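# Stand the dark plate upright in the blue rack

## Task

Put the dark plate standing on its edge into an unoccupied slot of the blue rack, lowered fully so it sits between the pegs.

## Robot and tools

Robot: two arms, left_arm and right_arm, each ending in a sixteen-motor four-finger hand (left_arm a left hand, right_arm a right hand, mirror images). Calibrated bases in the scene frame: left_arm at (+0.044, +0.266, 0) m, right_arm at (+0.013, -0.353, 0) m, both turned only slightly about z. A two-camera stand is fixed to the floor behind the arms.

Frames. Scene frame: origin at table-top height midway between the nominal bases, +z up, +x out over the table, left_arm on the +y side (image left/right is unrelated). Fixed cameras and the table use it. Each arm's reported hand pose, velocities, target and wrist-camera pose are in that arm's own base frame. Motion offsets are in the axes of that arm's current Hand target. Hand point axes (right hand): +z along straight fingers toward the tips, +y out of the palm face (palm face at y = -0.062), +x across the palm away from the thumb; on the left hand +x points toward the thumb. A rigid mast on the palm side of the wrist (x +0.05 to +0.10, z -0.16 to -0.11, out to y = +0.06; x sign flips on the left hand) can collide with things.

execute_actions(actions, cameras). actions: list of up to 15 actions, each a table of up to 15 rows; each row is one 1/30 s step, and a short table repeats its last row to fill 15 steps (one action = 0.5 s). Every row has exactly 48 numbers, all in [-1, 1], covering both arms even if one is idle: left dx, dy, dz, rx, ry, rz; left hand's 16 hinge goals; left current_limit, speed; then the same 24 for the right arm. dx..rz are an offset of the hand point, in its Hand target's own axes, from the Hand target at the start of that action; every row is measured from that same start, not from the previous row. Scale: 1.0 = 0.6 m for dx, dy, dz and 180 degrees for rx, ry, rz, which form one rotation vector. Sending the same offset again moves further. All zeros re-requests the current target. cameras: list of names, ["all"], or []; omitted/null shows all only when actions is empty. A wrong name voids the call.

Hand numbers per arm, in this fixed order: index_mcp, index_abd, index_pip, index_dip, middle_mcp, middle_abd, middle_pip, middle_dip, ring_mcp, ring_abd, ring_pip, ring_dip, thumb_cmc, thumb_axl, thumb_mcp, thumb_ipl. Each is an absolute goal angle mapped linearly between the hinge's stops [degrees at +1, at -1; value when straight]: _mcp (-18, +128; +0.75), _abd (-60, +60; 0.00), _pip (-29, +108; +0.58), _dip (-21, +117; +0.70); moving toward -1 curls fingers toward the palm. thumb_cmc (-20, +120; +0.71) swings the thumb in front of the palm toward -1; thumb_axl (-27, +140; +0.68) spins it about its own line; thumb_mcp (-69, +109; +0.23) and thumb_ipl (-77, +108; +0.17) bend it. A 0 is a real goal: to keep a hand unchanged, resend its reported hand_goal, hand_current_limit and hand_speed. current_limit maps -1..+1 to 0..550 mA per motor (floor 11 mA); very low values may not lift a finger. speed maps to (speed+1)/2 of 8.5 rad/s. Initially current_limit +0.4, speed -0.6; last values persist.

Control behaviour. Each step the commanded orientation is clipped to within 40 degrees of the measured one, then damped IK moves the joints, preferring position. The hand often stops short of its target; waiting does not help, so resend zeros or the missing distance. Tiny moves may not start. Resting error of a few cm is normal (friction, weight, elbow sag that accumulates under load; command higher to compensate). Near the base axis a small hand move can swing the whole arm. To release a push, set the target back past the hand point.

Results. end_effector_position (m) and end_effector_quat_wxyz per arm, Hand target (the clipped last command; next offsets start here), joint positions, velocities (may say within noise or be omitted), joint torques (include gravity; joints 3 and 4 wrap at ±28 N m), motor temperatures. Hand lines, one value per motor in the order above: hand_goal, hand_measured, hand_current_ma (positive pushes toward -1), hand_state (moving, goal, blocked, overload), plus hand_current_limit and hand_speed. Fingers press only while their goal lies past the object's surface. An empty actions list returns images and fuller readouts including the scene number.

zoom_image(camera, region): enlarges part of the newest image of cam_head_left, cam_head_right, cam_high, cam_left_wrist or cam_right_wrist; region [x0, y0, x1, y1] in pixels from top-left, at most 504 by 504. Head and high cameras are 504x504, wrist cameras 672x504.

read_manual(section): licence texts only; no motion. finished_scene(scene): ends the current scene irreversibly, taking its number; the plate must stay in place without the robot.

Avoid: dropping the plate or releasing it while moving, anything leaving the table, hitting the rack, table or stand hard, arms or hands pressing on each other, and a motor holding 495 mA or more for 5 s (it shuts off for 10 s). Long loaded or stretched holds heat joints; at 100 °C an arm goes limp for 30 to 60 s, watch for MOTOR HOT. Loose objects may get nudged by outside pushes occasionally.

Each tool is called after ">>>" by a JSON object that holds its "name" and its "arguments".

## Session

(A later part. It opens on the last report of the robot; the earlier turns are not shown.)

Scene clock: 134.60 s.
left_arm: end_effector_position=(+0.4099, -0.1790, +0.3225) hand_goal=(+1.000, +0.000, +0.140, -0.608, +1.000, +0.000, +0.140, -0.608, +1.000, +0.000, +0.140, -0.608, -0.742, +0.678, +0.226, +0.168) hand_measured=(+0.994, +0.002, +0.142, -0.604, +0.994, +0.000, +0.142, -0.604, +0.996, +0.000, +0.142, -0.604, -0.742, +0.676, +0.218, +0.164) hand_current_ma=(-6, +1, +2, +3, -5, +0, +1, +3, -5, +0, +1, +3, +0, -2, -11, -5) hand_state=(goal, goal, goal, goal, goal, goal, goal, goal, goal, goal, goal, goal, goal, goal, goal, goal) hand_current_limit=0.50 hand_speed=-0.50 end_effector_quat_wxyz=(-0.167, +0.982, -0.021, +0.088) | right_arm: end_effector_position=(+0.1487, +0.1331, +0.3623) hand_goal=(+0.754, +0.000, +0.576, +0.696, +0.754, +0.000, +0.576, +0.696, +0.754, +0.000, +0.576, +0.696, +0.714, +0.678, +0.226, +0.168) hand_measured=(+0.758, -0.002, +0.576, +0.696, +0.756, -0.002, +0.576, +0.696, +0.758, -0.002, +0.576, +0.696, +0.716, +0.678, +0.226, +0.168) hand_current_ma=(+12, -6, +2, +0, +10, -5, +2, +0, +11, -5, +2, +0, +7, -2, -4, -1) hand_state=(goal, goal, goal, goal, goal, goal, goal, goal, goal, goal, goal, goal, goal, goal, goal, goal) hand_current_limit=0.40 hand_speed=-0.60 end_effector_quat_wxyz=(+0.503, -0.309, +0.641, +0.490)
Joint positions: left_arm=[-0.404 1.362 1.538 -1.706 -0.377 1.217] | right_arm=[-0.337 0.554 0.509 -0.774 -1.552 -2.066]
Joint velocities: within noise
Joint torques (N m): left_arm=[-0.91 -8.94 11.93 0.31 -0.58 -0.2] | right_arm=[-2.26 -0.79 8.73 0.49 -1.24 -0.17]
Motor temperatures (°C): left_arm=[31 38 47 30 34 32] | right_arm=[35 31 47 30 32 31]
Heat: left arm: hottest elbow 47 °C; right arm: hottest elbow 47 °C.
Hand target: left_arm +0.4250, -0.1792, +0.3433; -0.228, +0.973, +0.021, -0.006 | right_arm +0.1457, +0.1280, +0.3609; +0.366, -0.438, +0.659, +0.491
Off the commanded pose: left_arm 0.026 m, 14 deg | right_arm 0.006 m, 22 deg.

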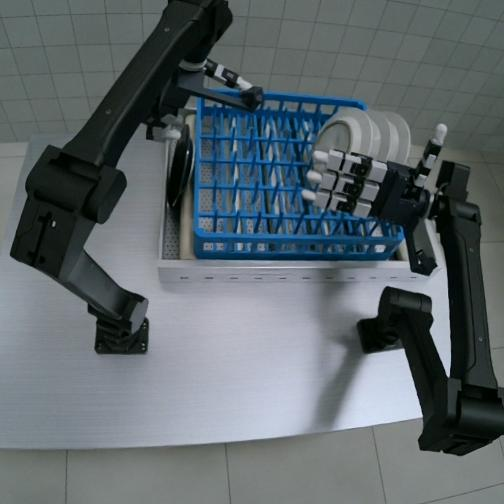

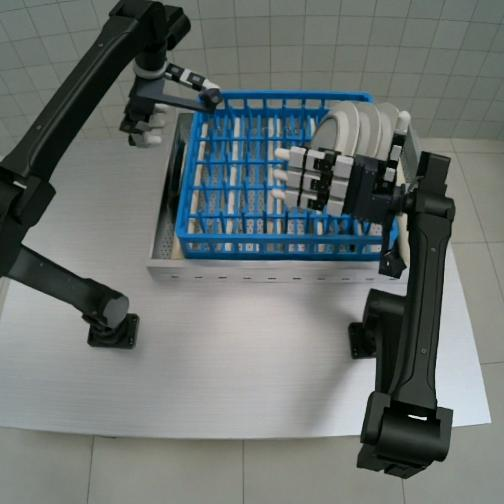

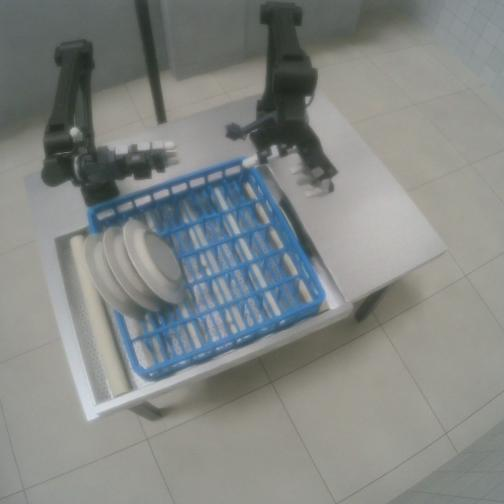

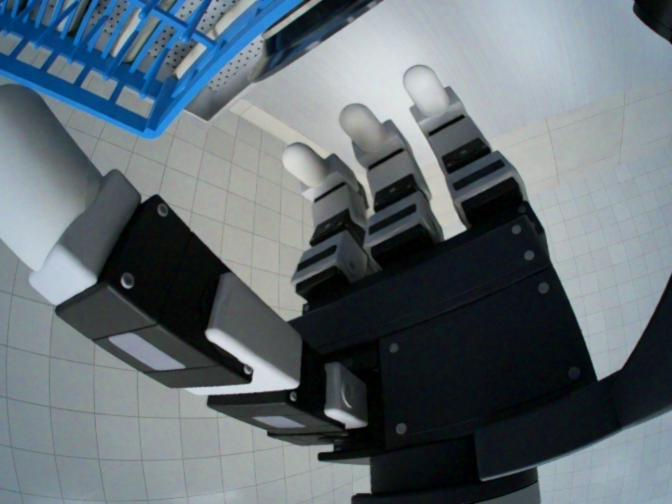

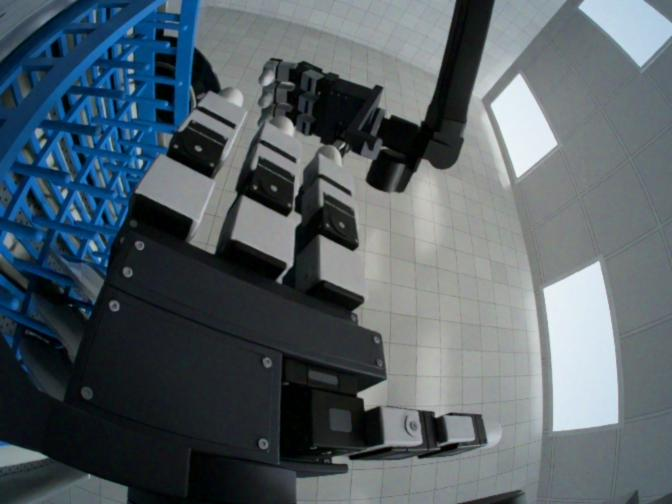

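>>> {"name": "execute_actions", "arguments": {"actions": [[[0,0.07,0.058,0,0,0,1.0,0,0.139,-0.609,1.0,0,0.139,-0.609,1.0,0,0.139,-0.609,-0.743,0.678,0.226,0.168,0.5,-0.5,0,0,0,0,0,0,0.754,0,0.576,0.696,0.754,0,0.576,0.696,0.754,0,0.576,0.696,0.714,0.678,0.226,0.168,0.4,-0.6]]]}}

>>> {"name": "execute_actions", "arguments": {"actions": [[[0,0.071,0.058,0,0,0,1.0,0,0.139,-0.609,1.0,0,0.139,-0.609,1.0,0,0.139,-0.609,-0.743,0.678,0.226,0.168,0.5,-0.5,0,0,0,0,0,0,0.754,0,0.576,0.696,0.754,0,0.576,0.696,0.754,0,0.576,0.696,0.714,0.678,0.226,0.168,0.4,-0.6]]], "cameras": ["all"]}}

Scene clock: 136.00 s.
left_arm: end_effector_position=(+0.4216, -0.1971, +0.2961) hand_goal=(+1.000, +0.000, +0.140, -0.608, +1.000, +0.000, +0.140, -0.608, +1.000, +0.000, +0.140, -0.608, -0.742, +0.678, +0.226, +0.168) hand_measured=(+0.994, +0.002, +0.142, -0.604, +0.994, +0.000, +0.142, -0.604, +0.996, +0.000, +0.142, -0.604, -0.742, +0.676, +0.218, +0.164) hand_current_ma=(-6, +1, +2, +3, -5, +0, +1, +3, -5, +0, +1, +3, +0, -2, -11, -5) hand_state=(goal, goal, goal, goal, goal, goal, goal, goal, goal, goal, goal, goal, goal, goal, goal, goal) hand_current_limit=0.50 hand_speed=-0.50 end_effector_quat_wxyz=(-0.179, +0.981, -0.001, +0.072) | right_arm: end_effector_position=(+0.1487, +0.1331, +0.3623) hand_goal=(+0.754, +0.000, +0.576, +0.696, +0.754, +0.000, +0.576, +0.696, +0.754, +0.000, +0.576, +0.696, +0.714, +0.678, +0.226, +0.168) hand_measured=(+0.758, -0.002, +0.576, +0.696, +0.756, -0.002, +0.576, +0.696, +0.758, -0.002, +0.576, +0.696, +0.716, +0.678, +0.226, +0.168) hand_current_ma=(+12, -6, +2, +0, +10, -5, +2, +0, +11, -5, +2, +0, +7, -2, -4, -1) hand_state=(goal, goal, goal, goal, goal, goal, goal, goal, goal, goal, goal, goal, goal, goal, goal, goal) hand_current_limit=0.40 hand_speed=-0.60 end_effector_quat_wxyz=(+0.503, -0.309, +0.641, +0.490)
Joint positions: left_arm=[-0.444 1.427 1.538 -1.706 -0.387 1.123] | right_arm=[-0.337 0.554 0.509 -0.774 -1.552 -2.066]
Joint torques (N m): left_arm=[-2.2 -9.11 8.72 0.17 -0.32 -0.21] | right_arm=[-2.37 -0.67 8.79 0.43 -1.28 -0.2]
Heat: left arm: hottest elbow 47 °C; right arm: hottest elbow 47 °C.
Hand target: left_arm +0.4259, -0.2013, +0.2934; -0.228, +0.973, +0.021, -0.006 | right_arm +0.1457, +0.1280, +0.3609; +0.366, -0.438, +0.659, +0.491
Off the commanded pose: left_arm 0.007 m, 11 deg | right_arm 0.006 m, 22 deg.
joint sent to its limit (left arm) — joint 4 (wrist pitch), lower limit. The joint targets are off in orientation, not in position.
joint sent to its limit (right arm) — joint 5 (wrist yaw), lower limit; joint 6 (wrist roll), lower limit. The joint targets are off in position and orientation.

Scene clock: 136.97 s.
left_arm: end_effector_position=(+0.4252, -0.2215, +0.2570) hand_goal=(+1.000, +0.000, +0.140, -0.608, +1.000, +0.000, +0.140, -0.608, +1.000, +0.000, +0.140, -0.608, -0.742, +0.678, +0.226, +0.168) hand_measured=(+0.994, +0.002, +0.142, -0.604, +1.000, +0.000, +0.132, -0.620, +0.994, +0.000, +0.142, -0.604, -0.742, +0.676, +0.218, +0.164) hand_current_ma=(-8, +1, +1, +3, +0, +0, -9, -17, -6, +0, +1, +3, +0, -2, -11, -5) hand_state=(goal, goal, goal, goal, goal, goal, goal, goal, goal, goal, goal, goal, goal, goal, goal, goal) hand_current_limit=0.50 hand_speed=-0.50 end_effector_quat_wxyz=(-0.195, +0.980, +0.007, +0.045) | right_arm: end_effector_position=(+0.1487, +0.1331, +0.3623) hand_goal=(+0.754, +0.000, +0.576, +0.696, +0.754, +0.000, +0.576, +0.696, +0.754, +0.000, +0.576, +0.696, +0.714, +0.678, +0.226, +0.168) hand_measured=(+0.758, -0.002, +0.576, +0.696, +0.756, -0.002, +0.576, +0.696, +0.758, -0.002, +0.576, +0.696, +0.716, +0.678, +0.226, +0.168) hand_current_ma=(+12, -6, +2, +0, +10, -5, +2, +0, +11, -5, +2, +0, +7, -2, -4, -1) hand_state=(goal, goal, goal, goal, goal, goal, goal, goal, goal, goal, goal, goal, goal, goal, goal, goal) hand_current_limit=0.40 hand_speed=-0.60 end_effector_quat_wxyz=(+0.503, -0.309, +0.641, +0.490)
Joint positions: left_arm=[-0.497 1.506 1.527 -1.708 -0.387 1.037] | right_arm=[-0.337 0.554 0.509 -0.774 -1.552 -2.066]
Joint torques (N m): left_arm=[-1.96 -9.7 7.39 0.01 -0.14 -0.24] | right_arm=[-2.37 -0.26 8.68 0.72 -1.27 -0.16]
Heat: left arm: hottest elbow 46 °C; right arm: hottest elbow 47 °C.
Hand target: left_arm +0.4267, -0.2241, +0.2433; -0.228, +0.973, +0.021, -0.006 | right_arm +0.1457, +0.1280, +0.3609; +0.366, -0.438, +0.659, +0.491
Off the commanded pose: left_arm 0.014 m, 7 deg | right_arm 0.006 m, 22 deg.
joint sent to its limit (left arm) — joint 4 (wrist pitch), lower limit. The joint targets are off in orientation, not in position.
joint sent to its limit (right arm) — joint 5 (wrist yaw), lower limit; joint 6 (wrist roll), lower limit. The joint targets are off in position and orientation.

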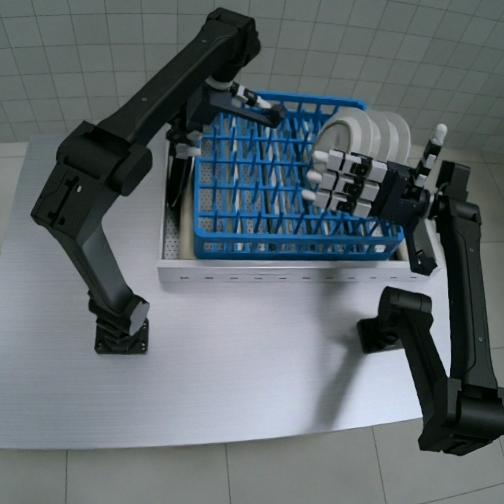

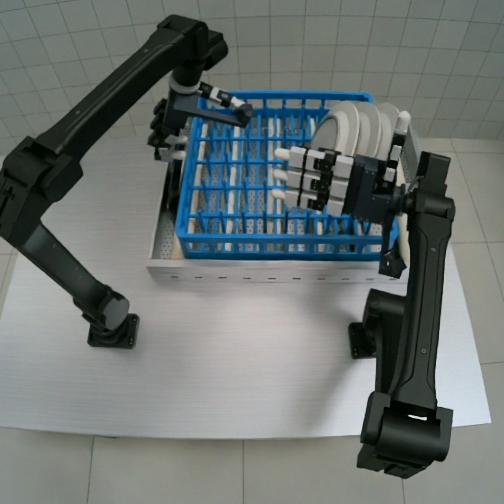

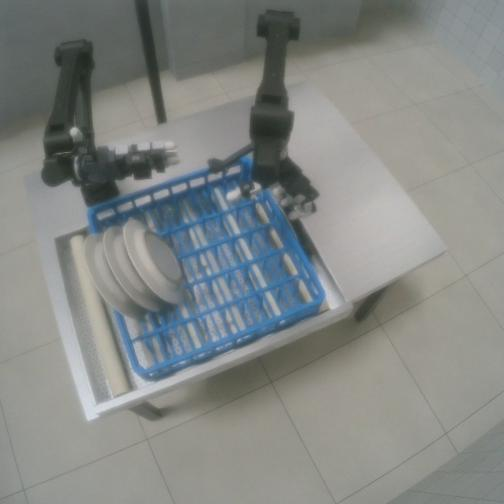

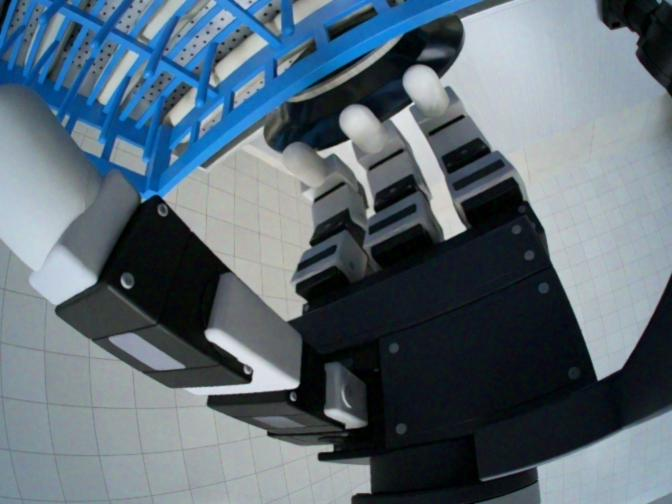

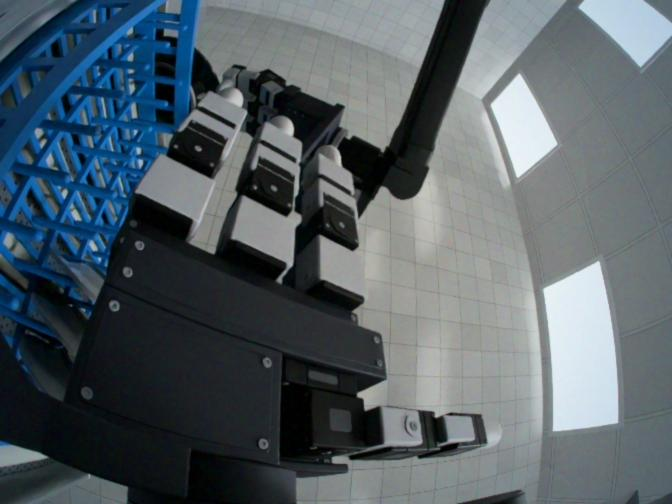

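>>> {"name": "zoom_image", "arguments": {"camera": "cam_left_wrist", "region": [180, 0, 560, 280]}}

>>> {"name": "zoom_image", "arguments": {"camera": "cam_head_left", "region": [120, 50, 300, 270]}}

Scaled by 1.326 from the camera's 672x504 image, which has a finer 960x720 frame.

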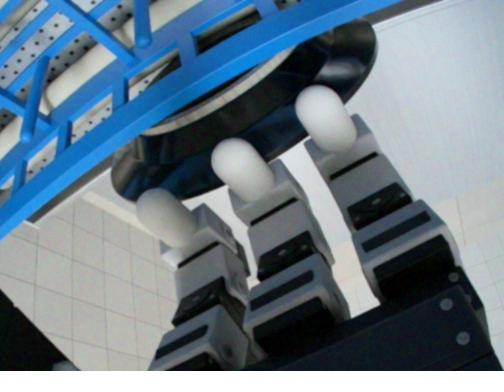

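Scaled by 2.291 from the camera's 504x504 image, which has a finer 720x720 frame.

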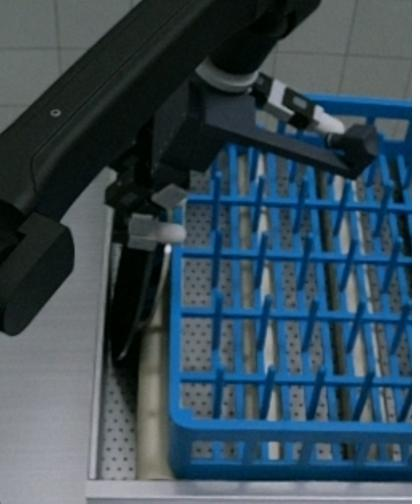

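>>> {"name": "execute_actions", "arguments": {"actions": [[[0,0.0,0.08,0,0,0,1.0,0,0.139,-0.609,1.0,0,0.139,-0.609,1.0,0,0.139,-0.609,-0.743,0.678,0.226,0.168,0.5,-0.5,0,0,0,0,0,0,0.754,0,0.576,0.696,0.754,0,0.576,0.696,0.754,0,0.576,0.696,0.714,0.678,0.226,0.168,0.4,-0.6]]], "cameras": ["cam_left_wrist", "cam_high", "cam_head_left"]}}

>>> {"name": "zoom_image", "arguments": {"camera": "cam_left_wrist", "region": [180, 0, 560, 280]}}

Scene clock: 138.77 s.
left_arm: end_effector_position=(+0.4248, -0.2163, +0.2518) hand_goal=(+1.000, +0.000, +0.140, -0.608, +1.000, +0.000, +0.140, -0.608, +1.000, +0.000, +0.140, -0.608, -0.742, +0.678, +0.226, +0.168) hand_measured=(+0.994, +0.002, +0.142, -0.604, +0.998, +0.006, +0.086, -0.658, +0.994, +0.000, +0.142, -0.604, -0.742, +0.676, +0.218, +0.164) hand_current_ma=(-8, +1, +1, +3, -2, +5, -127, -113, -6, +0, +1, +3, +0, -2, -11, -5) hand_state=(goal, goal, goal, goal, goal, goal, blocked, blocked, goal, goal, goal, goal, goal, goal, goal, goal) hand_current_limit=0.50 hand_speed=-0.50 end_effector_quat_wxyz=(-0.204, +0.978, +0.011, +0.043) | right_arm: end_effector_position=(+0.1487, +0.1331, +0.3623) hand_goal=(+0.754, +0.000, +0.576, +0.696, +0.754, +0.000, +0.576, +0.696, +0.754, +0.000, +0.576, +0.696, +0.714, +0.678, +0.226, +0.168) hand_measured=(+0.758, -0.002, +0.576, +0.696, +0.756, -0.002, +0.576, +0.696, +0.758, -0.002, +0.576, +0.696, +0.716, +0.678, +0.226, +0.168) hand_current_ma=(+12, -6, +2, +0, +10, -5, +2, +0, +11, -5, +2, +0, +7, -2, -4, -1) hand_state=(goal, goal, goal, goal, goal, goal, goal, goal, goal, goal, goal, goal, goal, goal, goal, goal) hand_current_limit=0.40 hand_speed=-0.60 end_effector_quat_wxyz=(+0.503, -0.309, +0.641, +0.490)
Joint positions: left_arm=[-0.494 1.506 1.513 -1.708 -0.4 1.028] | right_arm=[-0.337 0.554 0.509 -0.774 -1.552 -2.066]
Joint torques (N m): left_arm=[0.26 -7.3 3.88 0.17 -0.24 -0.25] | right_arm=[-1.96 0.44 8.59 0.61 -1.28 -0.14]
Heat: left arm: hottest elbow 46 °C; right arm: hottest elbow 47 °C.
Hand target: left_arm +0.4258, -0.2027, +0.2003; -0.228, +0.973, +0.021, -0.006 | right_arm +0.1457, +0.1280, +0.3609; +0.366, -0.438, +0.659, +0.491
Off the commanded pose: left_arm 0.053 m, 6 deg | right_arm 0.006 m, 22 deg.
joint sent to its limit (right arm) — joint 5 (wrist yaw), lower limit; joint 6 (wrist roll), lower limit. The joint targets are off in position and orientation.
Images, in order (width x height): cam_head_left 504x504, cam_high 504x504, cam_left_wrist 672x504.

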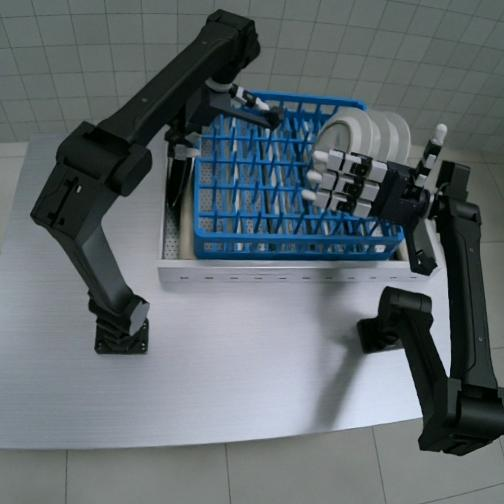

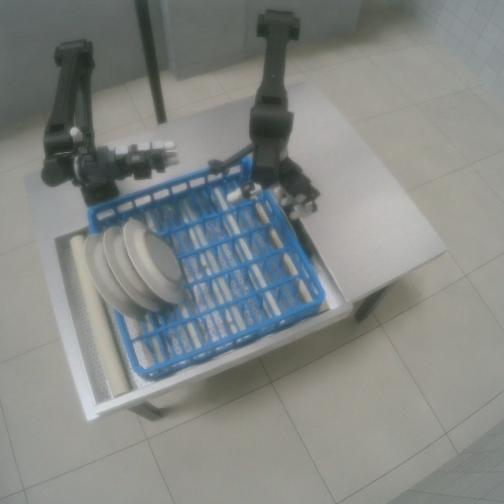

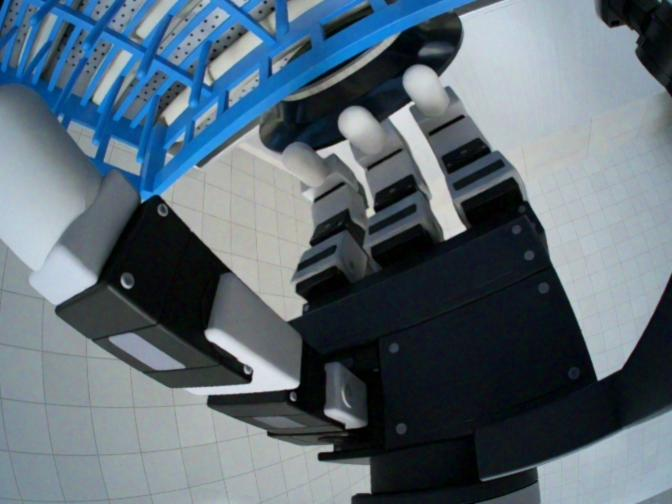

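Scaled by 1.326 from the camera's 672x504 image, which has a finer 960x720 frame.

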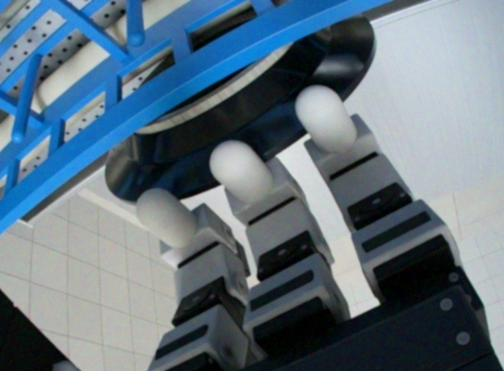

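>>> {"name": "execute_actions", "arguments": {"actions": [[[0,0.0,-0.1,0,0,0,1.0,0,0.139,-0.609,1.0,0,0.139,-0.609,1.0,0,0.139,-0.609,-0.743,0.678,0.226,0.168,0.5,-0.5,0,0,0,0,0,0,0.754,0,0.576,0.696,0.754,0,0.576,0.696,0.754,0,0.576,0.696,0.714,0.678,0.226,0.168,0.4,-0.6]]]}}

>>> {"name": "execute_actions", "arguments": {"actions": [[[0,-0.06,0,0,0,0,1.0,0,0.139,-0.609,1.0,0,0.139,-0.609,1.0,0,0.139,-0.609,-0.743,0.678,0.226,0.168,0.5,-0.5,0,0,0,0,0,0,0.754,0,0.576,0.696,0.754,0,0.576,0.696,0.754,0,0.576,0.696,0.714,0.678,0.226,0.168,0.4,-0.6]]]}}

>>> {"name": "execute_actions", "arguments": {"actions": [[[0,0.0,0.06,0,0,0,1.0,0,0.139,-0.609,1.0,0,0.139,-0.609,1.0,0,0.139,-0.609,-0.743,0.678,0.226,0.168,0.5,-0.5,0,0,0,0,0,0,0.754,0,0.576,0.696,0.754,0,0.576,0.696,0.754,0,0.576,0.696,0.714,0.678,0.226,0.168,0.4,-0.6]]], "cameras": ["cam_left_wrist", "cam_high", "cam_head_left"]}}

>>> {"name": "zoom_image", "arguments": {"camera": "cam_left_wrist", "region": [180, 0, 560, 280]}}

Scene clock: 140.17 s.
left_arm: end_effector_position=(+0.4242, -0.2182, +0.2540) hand_goal=(+1.000, +0.000, +0.140, -0.608, +1.000, +0.000, +0.140, -0.608, +1.000, +0.000, +0.140, -0.608, -0.742, +0.678, +0.226, +0.168) hand_measured=(+0.994, +0.002, +0.142, -0.604, +1.000, +0.014, +0.100, -0.658, +0.994, +0.000, +0.142, -0.604, -0.742, +0.676, +0.218, +0.164) hand_current_ma=(-8, +1, +1, +3, +0, +16, -85, -113, -6, +0, +1, +3, +0, -2, -11, -5) hand_state=(goal, goal, goal, goal, goal, goal, blocked, blocked, goal, goal, goal, goal, goal, goal, goal, goal) hand_current_limit=0.50 hand_speed=-0.50 end_effector_quat_wxyz=(-0.201, +0.978, +0.010, +0.045) | right_arm: end_effector_position=(+0.1487, +0.1331, +0.3623) hand_goal=(+0.754, +0.000, +0.576, +0.696, +0.754, +0.000, +0.576, +0.696, +0.754, +0.000, +0.576, +0.696, +0.714, +0.678, +0.226, +0.168) hand_measured=(+0.758, -0.002, +0.576, +0.696, +0.756, -0.002, +0.576, +0.696, +0.758, -0.002, +0.576, +0.696, +0.716, +0.678, +0.226, +0.168) hand_current_ma=(+12, -6, +2, +0, +10, -5, +2, +0, +11, -5, +2, +0, +7, -2, -4, -1) hand_state=(goal, goal, goal, goal, goal, goal, goal, goal, goal, goal, goal, goal, goal, goal, goal, goal) hand_current_limit=0.40 hand_speed=-0.60 end_effector_quat_wxyz=(+0.503, -0.309, +0.641, +0.490)
Joint positions: left_arm=[-0.497 1.503 1.515 -1.706 -0.397 1.028] | right_arm=[-0.337 0.554 0.509 -0.774 -1.552 -2.066]
Joint torques (N m): left_arm=[-2.55 -10.05 9.33 0.01 0.18 -0.15] | right_arm=[-2.2 -0.32 8.72 0.68 -1.28 -0.13]
Heat: left arm: hottest elbow 46 °C; right arm: hottest elbow 47 °C.
Hand target: left_arm +0.4270, -0.2293, +0.2543; -0.228, +0.973, +0.021, -0.005 | right_arm +0.1457, +0.1280, +0.3609; +0.366, -0.438, +0.659, +0.491
Off the commanded pose: left_arm 0.011 m, 7 deg | right_arm 0.006 m, 22 deg.
joint sent to its limit (left arm) — joint 4 (wrist pitch), lower limit. The joint targets are off in orientation, not in position.
joint sent to its limit (right arm) — joint 5 (wrist yaw), lower limit; joint 6 (wrist roll), lower limit. The joint targets are off in position and orientation.

Scene clock: 141.30 s.
left_arm: end_effector_position=(+0.4263, -0.1999, +0.2623) hand_goal=(+1.000, +0.000, +0.140, -0.608, +1.000, +0.000, +0.140, -0.608, +1.000, +0.000, +0.140, -0.608, -0.742, +0.678, +0.226, +0.168) hand_measured=(+0.994, +0.002, +0.142, -0.604, +0.992, +0.002, +0.136, -0.610, +0.994, +0.000, +0.142, -0.604, -0.742, +0.676, +0.218, +0.164) hand_current_ma=(-7, +0, +1, +3, -10, +2, -2, -2, -6, +0, +1, +2, +0, -2, -11, -5) hand_state=(goal, goal, goal, goal, goal, goal, goal, goal, goal, goal, goal, goal, goal, goal, goal, goal) hand_current_limit=0.50 hand_speed=-0.50 end_effector_quat_wxyz=(-0.193, +0.980, +0.009, +0.041) | right_arm: end_effector_position=(+0.1487, +0.1331, +0.3623) hand_goal=(+0.754, +0.000, +0.576, +0.696, +0.754, +0.000, +0.576, +0.696, +0.754, +0.000, +0.576, +0.696, +0.714, +0.678, +0.226, +0.168) hand_measured=(+0.758, -0.002, +0.576, +0.696, +0.756, -0.002, +0.576, +0.696, +0.758, -0.002, +0.576, +0.696, +0.716, +0.678, +0.226, +0.168) hand_current_ma=(+12, -6, +2, +0, +10, -5, +2, +0, +11, -5, +2, +0, +7, -2, -4, -1) hand_state=(goal, goal, goal, goal, goal, goal, goal, goal, goal, goal, goal, goal, goal, goal, goal, goal) hand_current_limit=0.40 hand_speed=-0.60 end_effector_quat_wxyz=(+0.503, -0.309, +0.641, +0.490)
Joint positions: left_arm=[-0.449 1.482 1.515 -1.706 -0.385 1.082] | right_arm=[-0.337 0.554 0.509 -0.774 -1.552 -2.066]
Joint torques (N m): left_arm=[-1.2 -12.04 8.18 0.03 -0.48 0] | right_arm=[-2.2 0.03 8.69 0.46 -1.29 -0.16]
Heat: left arm: hottest elbow 46 °C; right arm: hottest elbow 47 °C.
Hand target: left_arm +0.4257, -0.1971, +0.2702; -0.228, +0.973, +0.021, -0.005 | right_arm +0.1457, +0.1280, +0.3609; +0.366, -0.438, +0.659, +0.491
Off the commanded pose: left_arm 0.008 m, 7 deg | right_arm 0.006 m, 22 deg.
joint sent to its limit (left arm) — joint 4 (wrist pitch), lower limit. The joint targets are off in orientation, not in position.
joint sent to its limit (right arm) — joint 5 (wrist yaw), lower limit; joint 6 (wrist roll), lower limit. The joint targets are off in position and orientation.

Scene clock: 142.10 s.
left_arm: end_effector_position=(+0.4248, -0.1866, +0.2514) hand_goal=(+1.000, +0.000, +0.140, -0.608, +1.000, +0.000, +0.140, -0.608, +1.000, +0.000, +0.140, -0.608, -0.742, +0.678, +0.226, +0.168) hand_measured=(+0.994, +0.002, +0.142, -0.604, +0.992, +0.002, +0.136, -0.610, +0.994, +0.000, +0.142, -0.604, -0.742, +0.676, +0.218, +0.164) hand_current_ma=(-7, +0, +1, +3, -10, +2, -3, -2, -6, +0, +1, +2, +0, -2, -11, -5) hand_state=(goal, goal, goal, goal, goal, goal, goal, goal, goal, goal, goal, goal, goal, goal, goal, goal) hand_current_limit=0.50 hand_speed=-0.50 end_effector_quat_wxyz=(-0.204, +0.978, +0.016, +0.030) | right_arm: end_effector_position=(+0.1487, +0.1331, +0.3623) hand_goal=(+0.754, +0.000, +0.576, +0.696, +0.754, +0.000, +0.576, +0.696, +0.754, +0.000, +0.576, +0.696, +0.714, +0.678, +0.226, +0.168) hand_measured=(+0.758, -0.002, +0.576, +0.696, +0.756, -0.002, +0.576, +0.696, +0.758, -0.002, +0.576, +0.696, +0.716, +0.678, +0.226, +0.168) hand_current_ma=(+12, -6, +2, +0, +10, -5, +2, +0, +11, -5, +2, +0, +7, -2, -4, -1) hand_state=(goal, goal, goal, goal, goal, goal, goal, goal, goal, goal, goal, goal, goal, goal, goal, goal) hand_current_limit=0.40 hand_speed=-0.60 end_effector_quat_wxyz=(+0.503, -0.309, +0.641, +0.490)
Joint positions: left_arm=[-0.429 1.482 1.488 -1.706 -0.396 1.082] | right_arm=[-0.337 0.554 0.509 -0.774 -1.552 -2.066]
Joint torques (N m): left_arm=[-0.97 -9.82 6.84 -0.01 -0.59 -0.05] | right_arm=[-2.14 -0.15 8.77 0.7 -1.28 -0.16]
Heat: left arm: hottest elbow 46 °C; right arm: hottest elbow 47 °C.
Hand target: left_arm +0.4249, -0.1812, +0.2379; -0.228, +0.973, +0.021, -0.006 | right_arm +0.1457, +0.1280, +0.3609; +0.366, -0.438, +0.659, +0.491
Off the commanded pose: left_arm 0.014 m, 5 deg | right_arm 0.006 m, 22 deg.
joint sent to its limit (left arm) — joint 4 (wrist pitch), lower limit. The joint targets are off in orientation, not in position.
joint sent to its limit (right arm) — joint 5 (wrist yaw), lower limit; joint 6 (wrist roll), lower limit. The joint targets are off in position and orientation.
Images, in order (width x height): cam_head_left 504x504, cam_high 504x504, cam_left_wrist 672x504.

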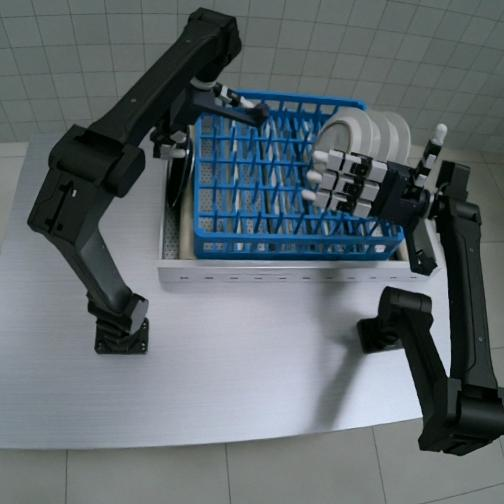

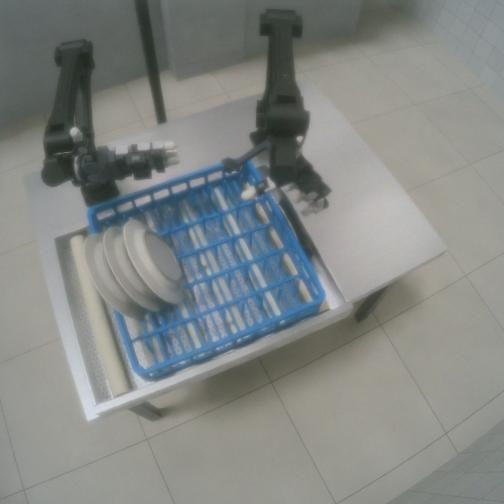

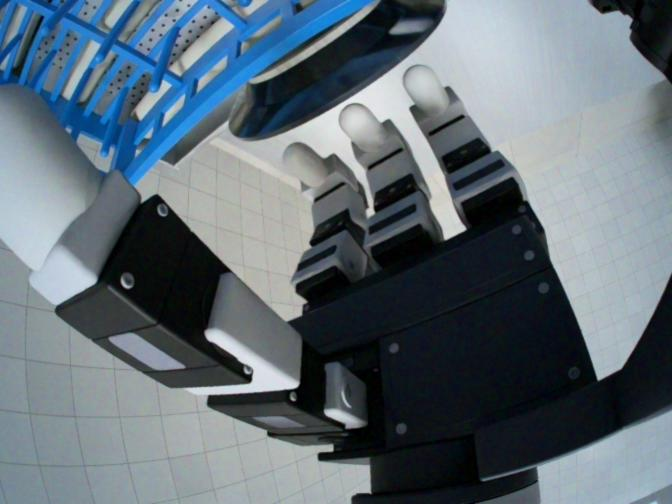

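Scaled by 1.326 from the camera's 672x504 image, which has a finer 960x720 frame.

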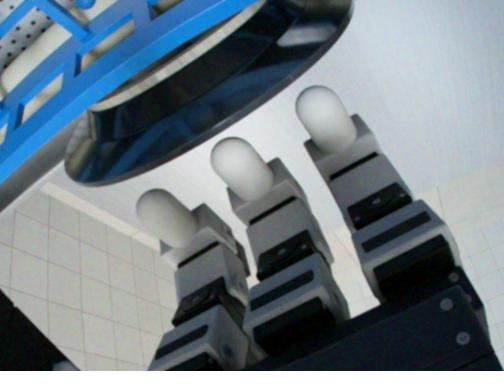

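>>> {"name": "execute_actions", "arguments": {"actions": [[[0,0.0,0.08,0,0,0,1.0,0,0.139,-0.609,1.0,0,0.139,-0.609,1.0,0,0.139,-0.609,-0.743,0.678,0.226,0.168,0.5,-0.5,0,0,0,0,0,0,0.754,0,0.576,0.696,0.754,0,0.576,0.696,0.754,0,0.576,0.696,0.714,0.678,0.226,0.168,0.4,-0.6]]], "cameras": ["cam_left_wrist", "cam_high", "cam_head_left"]}}

>>> {"name": "zoom_image", "arguments": {"camera": "cam_left_wrist", "region": [100, 0, 600, 370]}}

>>> {"name": "zoom_image", "arguments": {"camera": "cam_high", "region": [220, 80, 370, 230]}}

Scene clock: 143.90 s.
left_arm: end_effector_position=(+0.4233, -0.1635, +0.2093) hand_goal=(+1.000, +0.000, +0.140, -0.608, +1.000, +0.000, +0.140, -0.608, +1.000, +0.000, +0.140, -0.608, -0.742, +0.678, +0.226, +0.168) hand_measured=(+0.994, +0.002, +0.142, -0.604, +0.992, +0.002, +0.136, -0.610, +0.994, +0.000, +0.142, -0.604, -0.742, +0.676, +0.218, +0.164) hand_current_ma=(-7, +0, +1, +2, -10, +2, -2, -2, -6, +0, +1, +2, +0, -2, -11, -5) hand_state=(goal, goal, goal, goal, goal, goal, goal, goal, goal, goal, goal, goal, goal, goal, goal, goal) hand_current_limit=0.50 hand_speed=-0.50 end_effector_quat_wxyz=(-0.220, +0.975, +0.027, +0.008) | right_arm: end_effector_position=(+0.1487, +0.1331, +0.3623) hand_goal=(+0.754, +0.000, +0.576, +0.696, +0.754, +0.000, +0.576, +0.696, +0.754, +0.000, +0.576, +0.696, +0.714, +0.678, +0.226, +0.168) hand_measured=(+0.758, -0.002, +0.576, +0.696, +0.756, -0.002, +0.576, +0.696, +0.758, -0.002, +0.576, +0.696, +0.716, +0.678, +0.226, +0.168) hand_current_ma=(+12, -6, +2, +0, +10, -5, +2, +0, +11, -5, +2, +0, +7, -2, -4, -1) hand_state=(goal, goal, goal, goal, goal, goal, goal, goal, goal, goal, goal, goal, goal, goal, goal, goal) hand_current_limit=0.40 hand_speed=-0.60 end_effector_quat_wxyz=(+0.503, -0.309, +0.641, +0.490)
Joint positions: left_arm=[-0.389 1.494 1.393 -1.645 -0.41 1.091] | right_arm=[-0.337 0.554 0.509 -0.774 -1.552 -2.066]
Joint torques (N m): left_arm=[-1.08 -9.47 6.95 0.39 -0.6 0] | right_arm=[-2.14 -0.15 8.69 0.64 -1.31 -0.2]
Heat: left arm: hottest elbow 46 °C; right arm: hottest elbow 47 °C.
Hand target: left_arm +0.4240, -0.1599, +0.1949; -0.228, +0.973, +0.021, -0.006 | right_arm +0.1457, +0.1280, +0.3609; +0.366, -0.438, +0.659, +0.491
Off the commanded pose: left_arm 0.015 m, 2 deg | right_arm 0.006 m, 22 deg.
joint sent to its limit (right arm) — joint 5 (wrist yaw), lower limit; joint 6 (wrist roll), lower limit. The joint targets are off in position and orientation.
Images, in order (width x height): cam_head_left 504x504, cam_high 504x504, cam_left_wrist 672x504.

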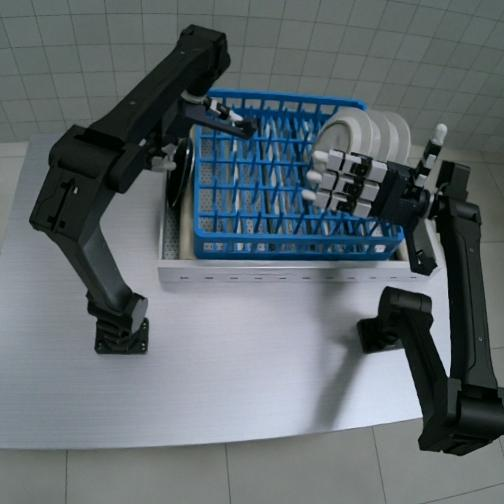

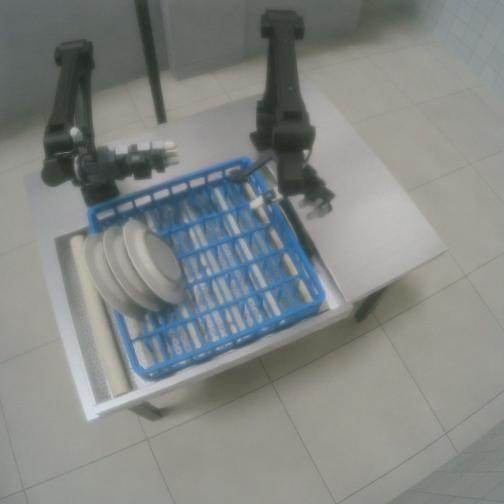

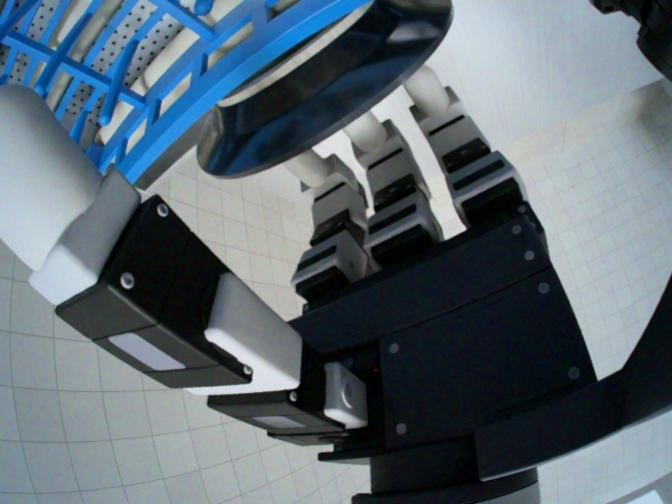

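Scaled by 1.008 from the camera's 672x504 image, which has a finer 960x720 frame.

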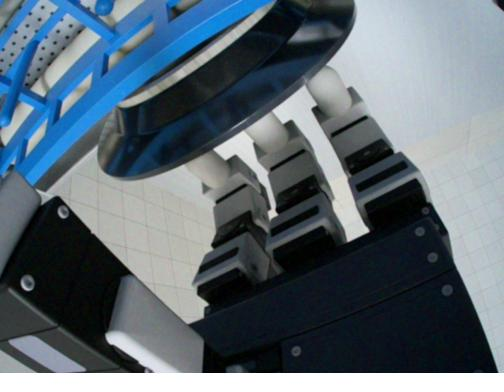

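Scaled by 3.360 from the camera's 504x504 image, which has a finer 720x720 frame.

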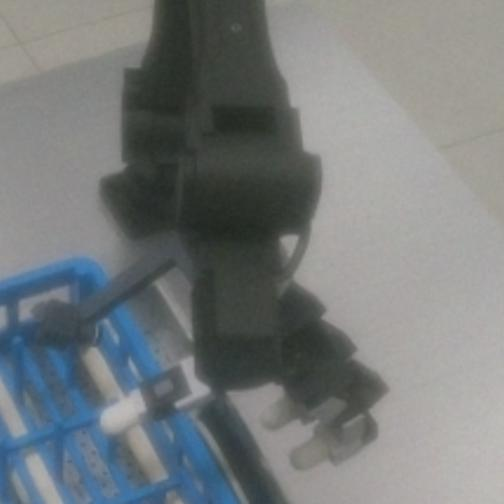

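>>> {"name": "execute_actions", "arguments": {"actions": [[[0,0.0,0.05,0,0,0,1.0,0,0.139,-0.609,1.0,0,0.139,-0.609,1.0,0,0.139,-0.609,-0.743,0.678,0.226,0.168,0.5,-0.5,0,0,0,0,0,0,0.754,0,0.576,0.696,0.754,0,0.576,0.696,0.754,0,0.576,0.696,0.714,0.678,0.226,0.168,0.4,-0.6]]]}}

>>> {"name": "execute_actions", "arguments": {"actions": [[[0,0.0,0.03,0,0,0,1.0,0,0.139,-0.609,1.0,0,0.139,-0.609,1.0,0,0.139,-0.609,-0.743,0.678,0.226,0.168,0.5,-0.5,0,0,0,0,0,0,0.754,0,0.576,0.696,0.754,0,0.576,0.696,0.754,0,0.576,0.696,0.714,0.678,0.226,0.168,0.4,-0.6]]], "cameras": ["cam_left_wrist", "cam_high", "cam_head_left"]}}

>>> {"name": "zoom_image", "arguments": {"camera": "cam_left_wrist", "region": [100, 0, 600, 370]}}

>>> {"name": "zoom_image", "arguments": {"camera": "cam_high", "region": [220, 80, 370, 230]}}

Scene clock: 145.77 s.
left_arm: end_effector_position=(+0.4242, -0.1515, +0.1813) hand_goal=(+1.000, +0.000, +0.140, -0.608, +1.000, +0.000, +0.140, -0.608, +1.000, +0.000, +0.140, -0.608, -0.742, +0.678, +0.226, +0.168) hand_measured=(+0.994, +0.002, +0.142, -0.604, +0.992, +0.002, +0.136, -0.610, +0.994, +0.000, +0.142, -0.604, -0.742, +0.676, +0.218, +0.164) hand_current_ma=(-8, +0, +1, +2, -10, +2, -2, -2, -6, +0, +1, +2, +0, -2, -11, -5) hand_state=(goal, goal, goal, goal, goal, goal, goal, goal, goal, goal, goal, goal, goal, goal, goal, goal) hand_current_limit=0.50 hand_speed=-0.50 end_effector_quat_wxyz=(-0.221, +0.975, +0.026, +0.007) | right_arm: end_effector_position=(+0.1487, +0.1331, +0.3623) hand_goal=(+0.754, +0.000, +0.576, +0.696, +0.754, +0.000, +0.576, +0.696, +0.754, +0.000, +0.576, +0.696, +0.714, +0.678, +0.226, +0.168) hand_measured=(+0.758, -0.002, +0.576, +0.696, +0.756, -0.002, +0.576, +0.696, +0.758, -0.002, +0.576, +0.696, +0.716, +0.678, +0.226, +0.168) hand_current_ma=(+12, -6, +2, +0, +10, -5, +2, +0, +11, -5, +2, +0, +7, -2, -4, -1) hand_state=(goal, goal, goal, goal, goal, goal, goal, goal, goal, goal, goal, goal, goal, goal, goal, goal) hand_current_limit=0.40 hand_speed=-0.60 end_effector_quat_wxyz=(+0.503, -0.309, +0.641, +0.490)
Joint positions: left_arm=[-0.362 1.494 1.319 -1.562 -0.416 1.12] | right_arm=[-0.337 0.554 0.509 -0.774 -1.552 -2.066]
Joint torques (N m): left_arm=[-1.03 -9.76 6.8 0.42 -0.6 0.01] | right_arm=[-2.61 -0.15 8.65 0.44 -1.28 -0.18]
Heat: left arm: hottest elbow 45 °C; right arm: hottest elbow 46 °C.
Hand target: left_arm +0.4234, -0.1466, +0.1680; -0.228, +0.973, +0.021, -0.005 | right_arm +0.1457, +0.1280, +0.3609; +0.366, -0.438, +0.659, +0.491
Off the commanded pose: left_arm 0.014 m, 2 deg | right_arm 0.006 m, 22 deg.
joint sent to its limit (right arm) — joint 5 (wrist yaw), lower limit; joint 6 (wrist roll), lower limit. The joint targets are off in position and orientation.

Scene clock: 146.90 s.
left_arm: end_effector_position=(+0.4238, -0.1448, +0.1655) hand_goal=(+1.000, +0.000, +0.140, -0.608, +1.000, +0.000, +0.140, -0.608, +1.000, +0.000, +0.140, -0.608, -0.742, +0.678, +0.226, +0.168) hand_measured=(+0.994, +0.002, +0.142, -0.604, +0.992, +0.002, +0.136, -0.610, +0.994, +0.000, +0.142, -0.604, -0.742, +0.676, +0.218, +0.164) hand_current_ma=(-8, +0, +1, +2, -10, +2, -2, -2, -6, +0, +1, +2, +0, -2, -11, -5) hand_state=(goal, goal, goal, goal, goal, goal, goal, goal, goal, goal, goal, goal, goal, goal, goal, goal) hand_current_limit=0.50 hand_speed=-0.50 end_effector_quat_wxyz=(-0.221, +0.975, +0.025, +0.007) | right_arm: end_effector_position=(+0.1487, +0.1331, +0.3623) hand_goal=(+0.754, +0.000, +0.576, +0.696, +0.754, +0.000, +0.576, +0.696, +0.754, +0.000, +0.576, +0.696, +0.714, +0.678, +0.226, +0.168) hand_measured=(+0.758, -0.002, +0.576, +0.696, +0.756, -0.002, +0.576, +0.696, +0.758, -0.002, +0.576, +0.696, +0.716, +0.678, +0.226, +0.168) hand_current_ma=(+12, -6, +2, +0, +10, -5, +2, +0, +11, -5, +2, +0, +7, -2, -4, -1) hand_state=(goal, goal, goal, goal, goal, goal, goal, goal, goal, goal, goal, goal, goal, goal, goal, goal) hand_current_limit=0.40 hand_speed=-0.60 end_effector_quat_wxyz=(+0.503, -0.309, +0.641, +0.490)
Joint positions: left_arm=[-0.347 1.494 1.277 -1.513 -0.417 1.139] | right_arm=[-0.337 0.554 0.509 -0.774 -1.552 -2.066]
Joint torques (N m): left_arm=[-0.85 -9.64 6.64 0.4 -0.64 0.01] | right_arm=[-2.02 0.09 8.55 0.57 -1.28 -0.17]
Heat: left arm: hottest elbow 45 °C; right arm: hottest elbow 46 °C.
Hand target: left_arm +0.4229, -0.1386, +0.1518; -0.228, +0.973, +0.021, -0.006 | right_arm +0.1457, +0.1280, +0.3609; +0.366, -0.438, +0.659, +0.491
Off the commanded pose: left_arm 0.015 m, 2 deg | right_arm 0.006 m, 22 deg.
joint sent to its limit (right arm) — joint 5 (wrist yaw), lower limit; joint 6 (wrist roll), lower limit. The joint targets are off in position and orientation.
Images, in order (width x height): cam_head_left 504x504, cam_high 504x504, cam_left_wrist 672x504.

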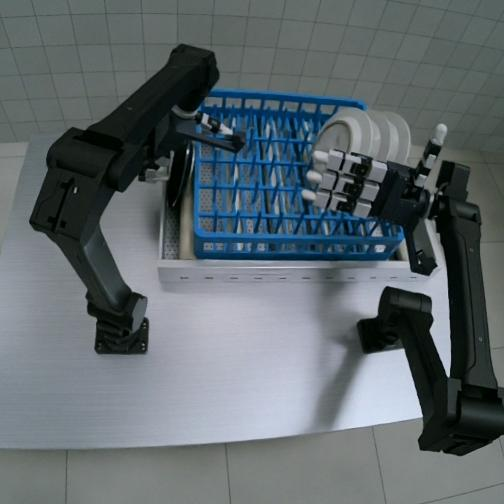

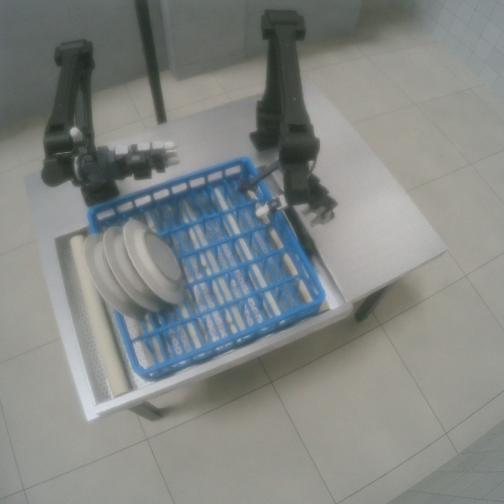

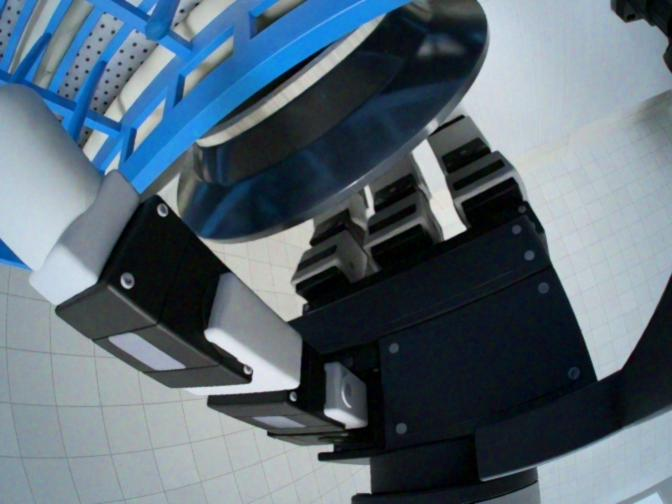

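Scaled by 1.008 from the camera's 672x504 image, which has a finer 960x720 frame.

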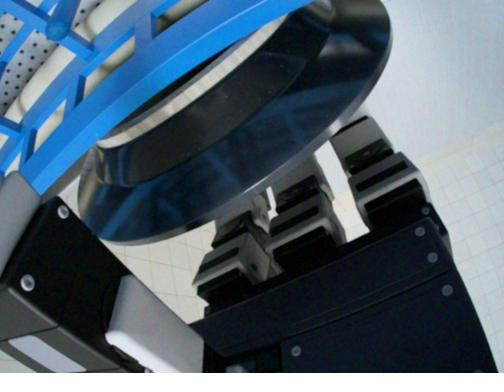

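Scaled by 3.360 from the camera's 504x504 image, which has a finer 720x720 frame.

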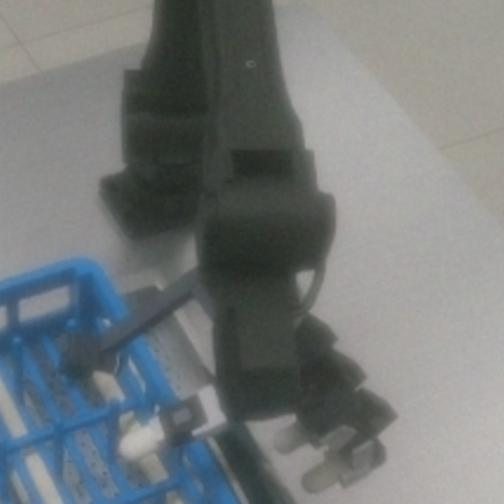

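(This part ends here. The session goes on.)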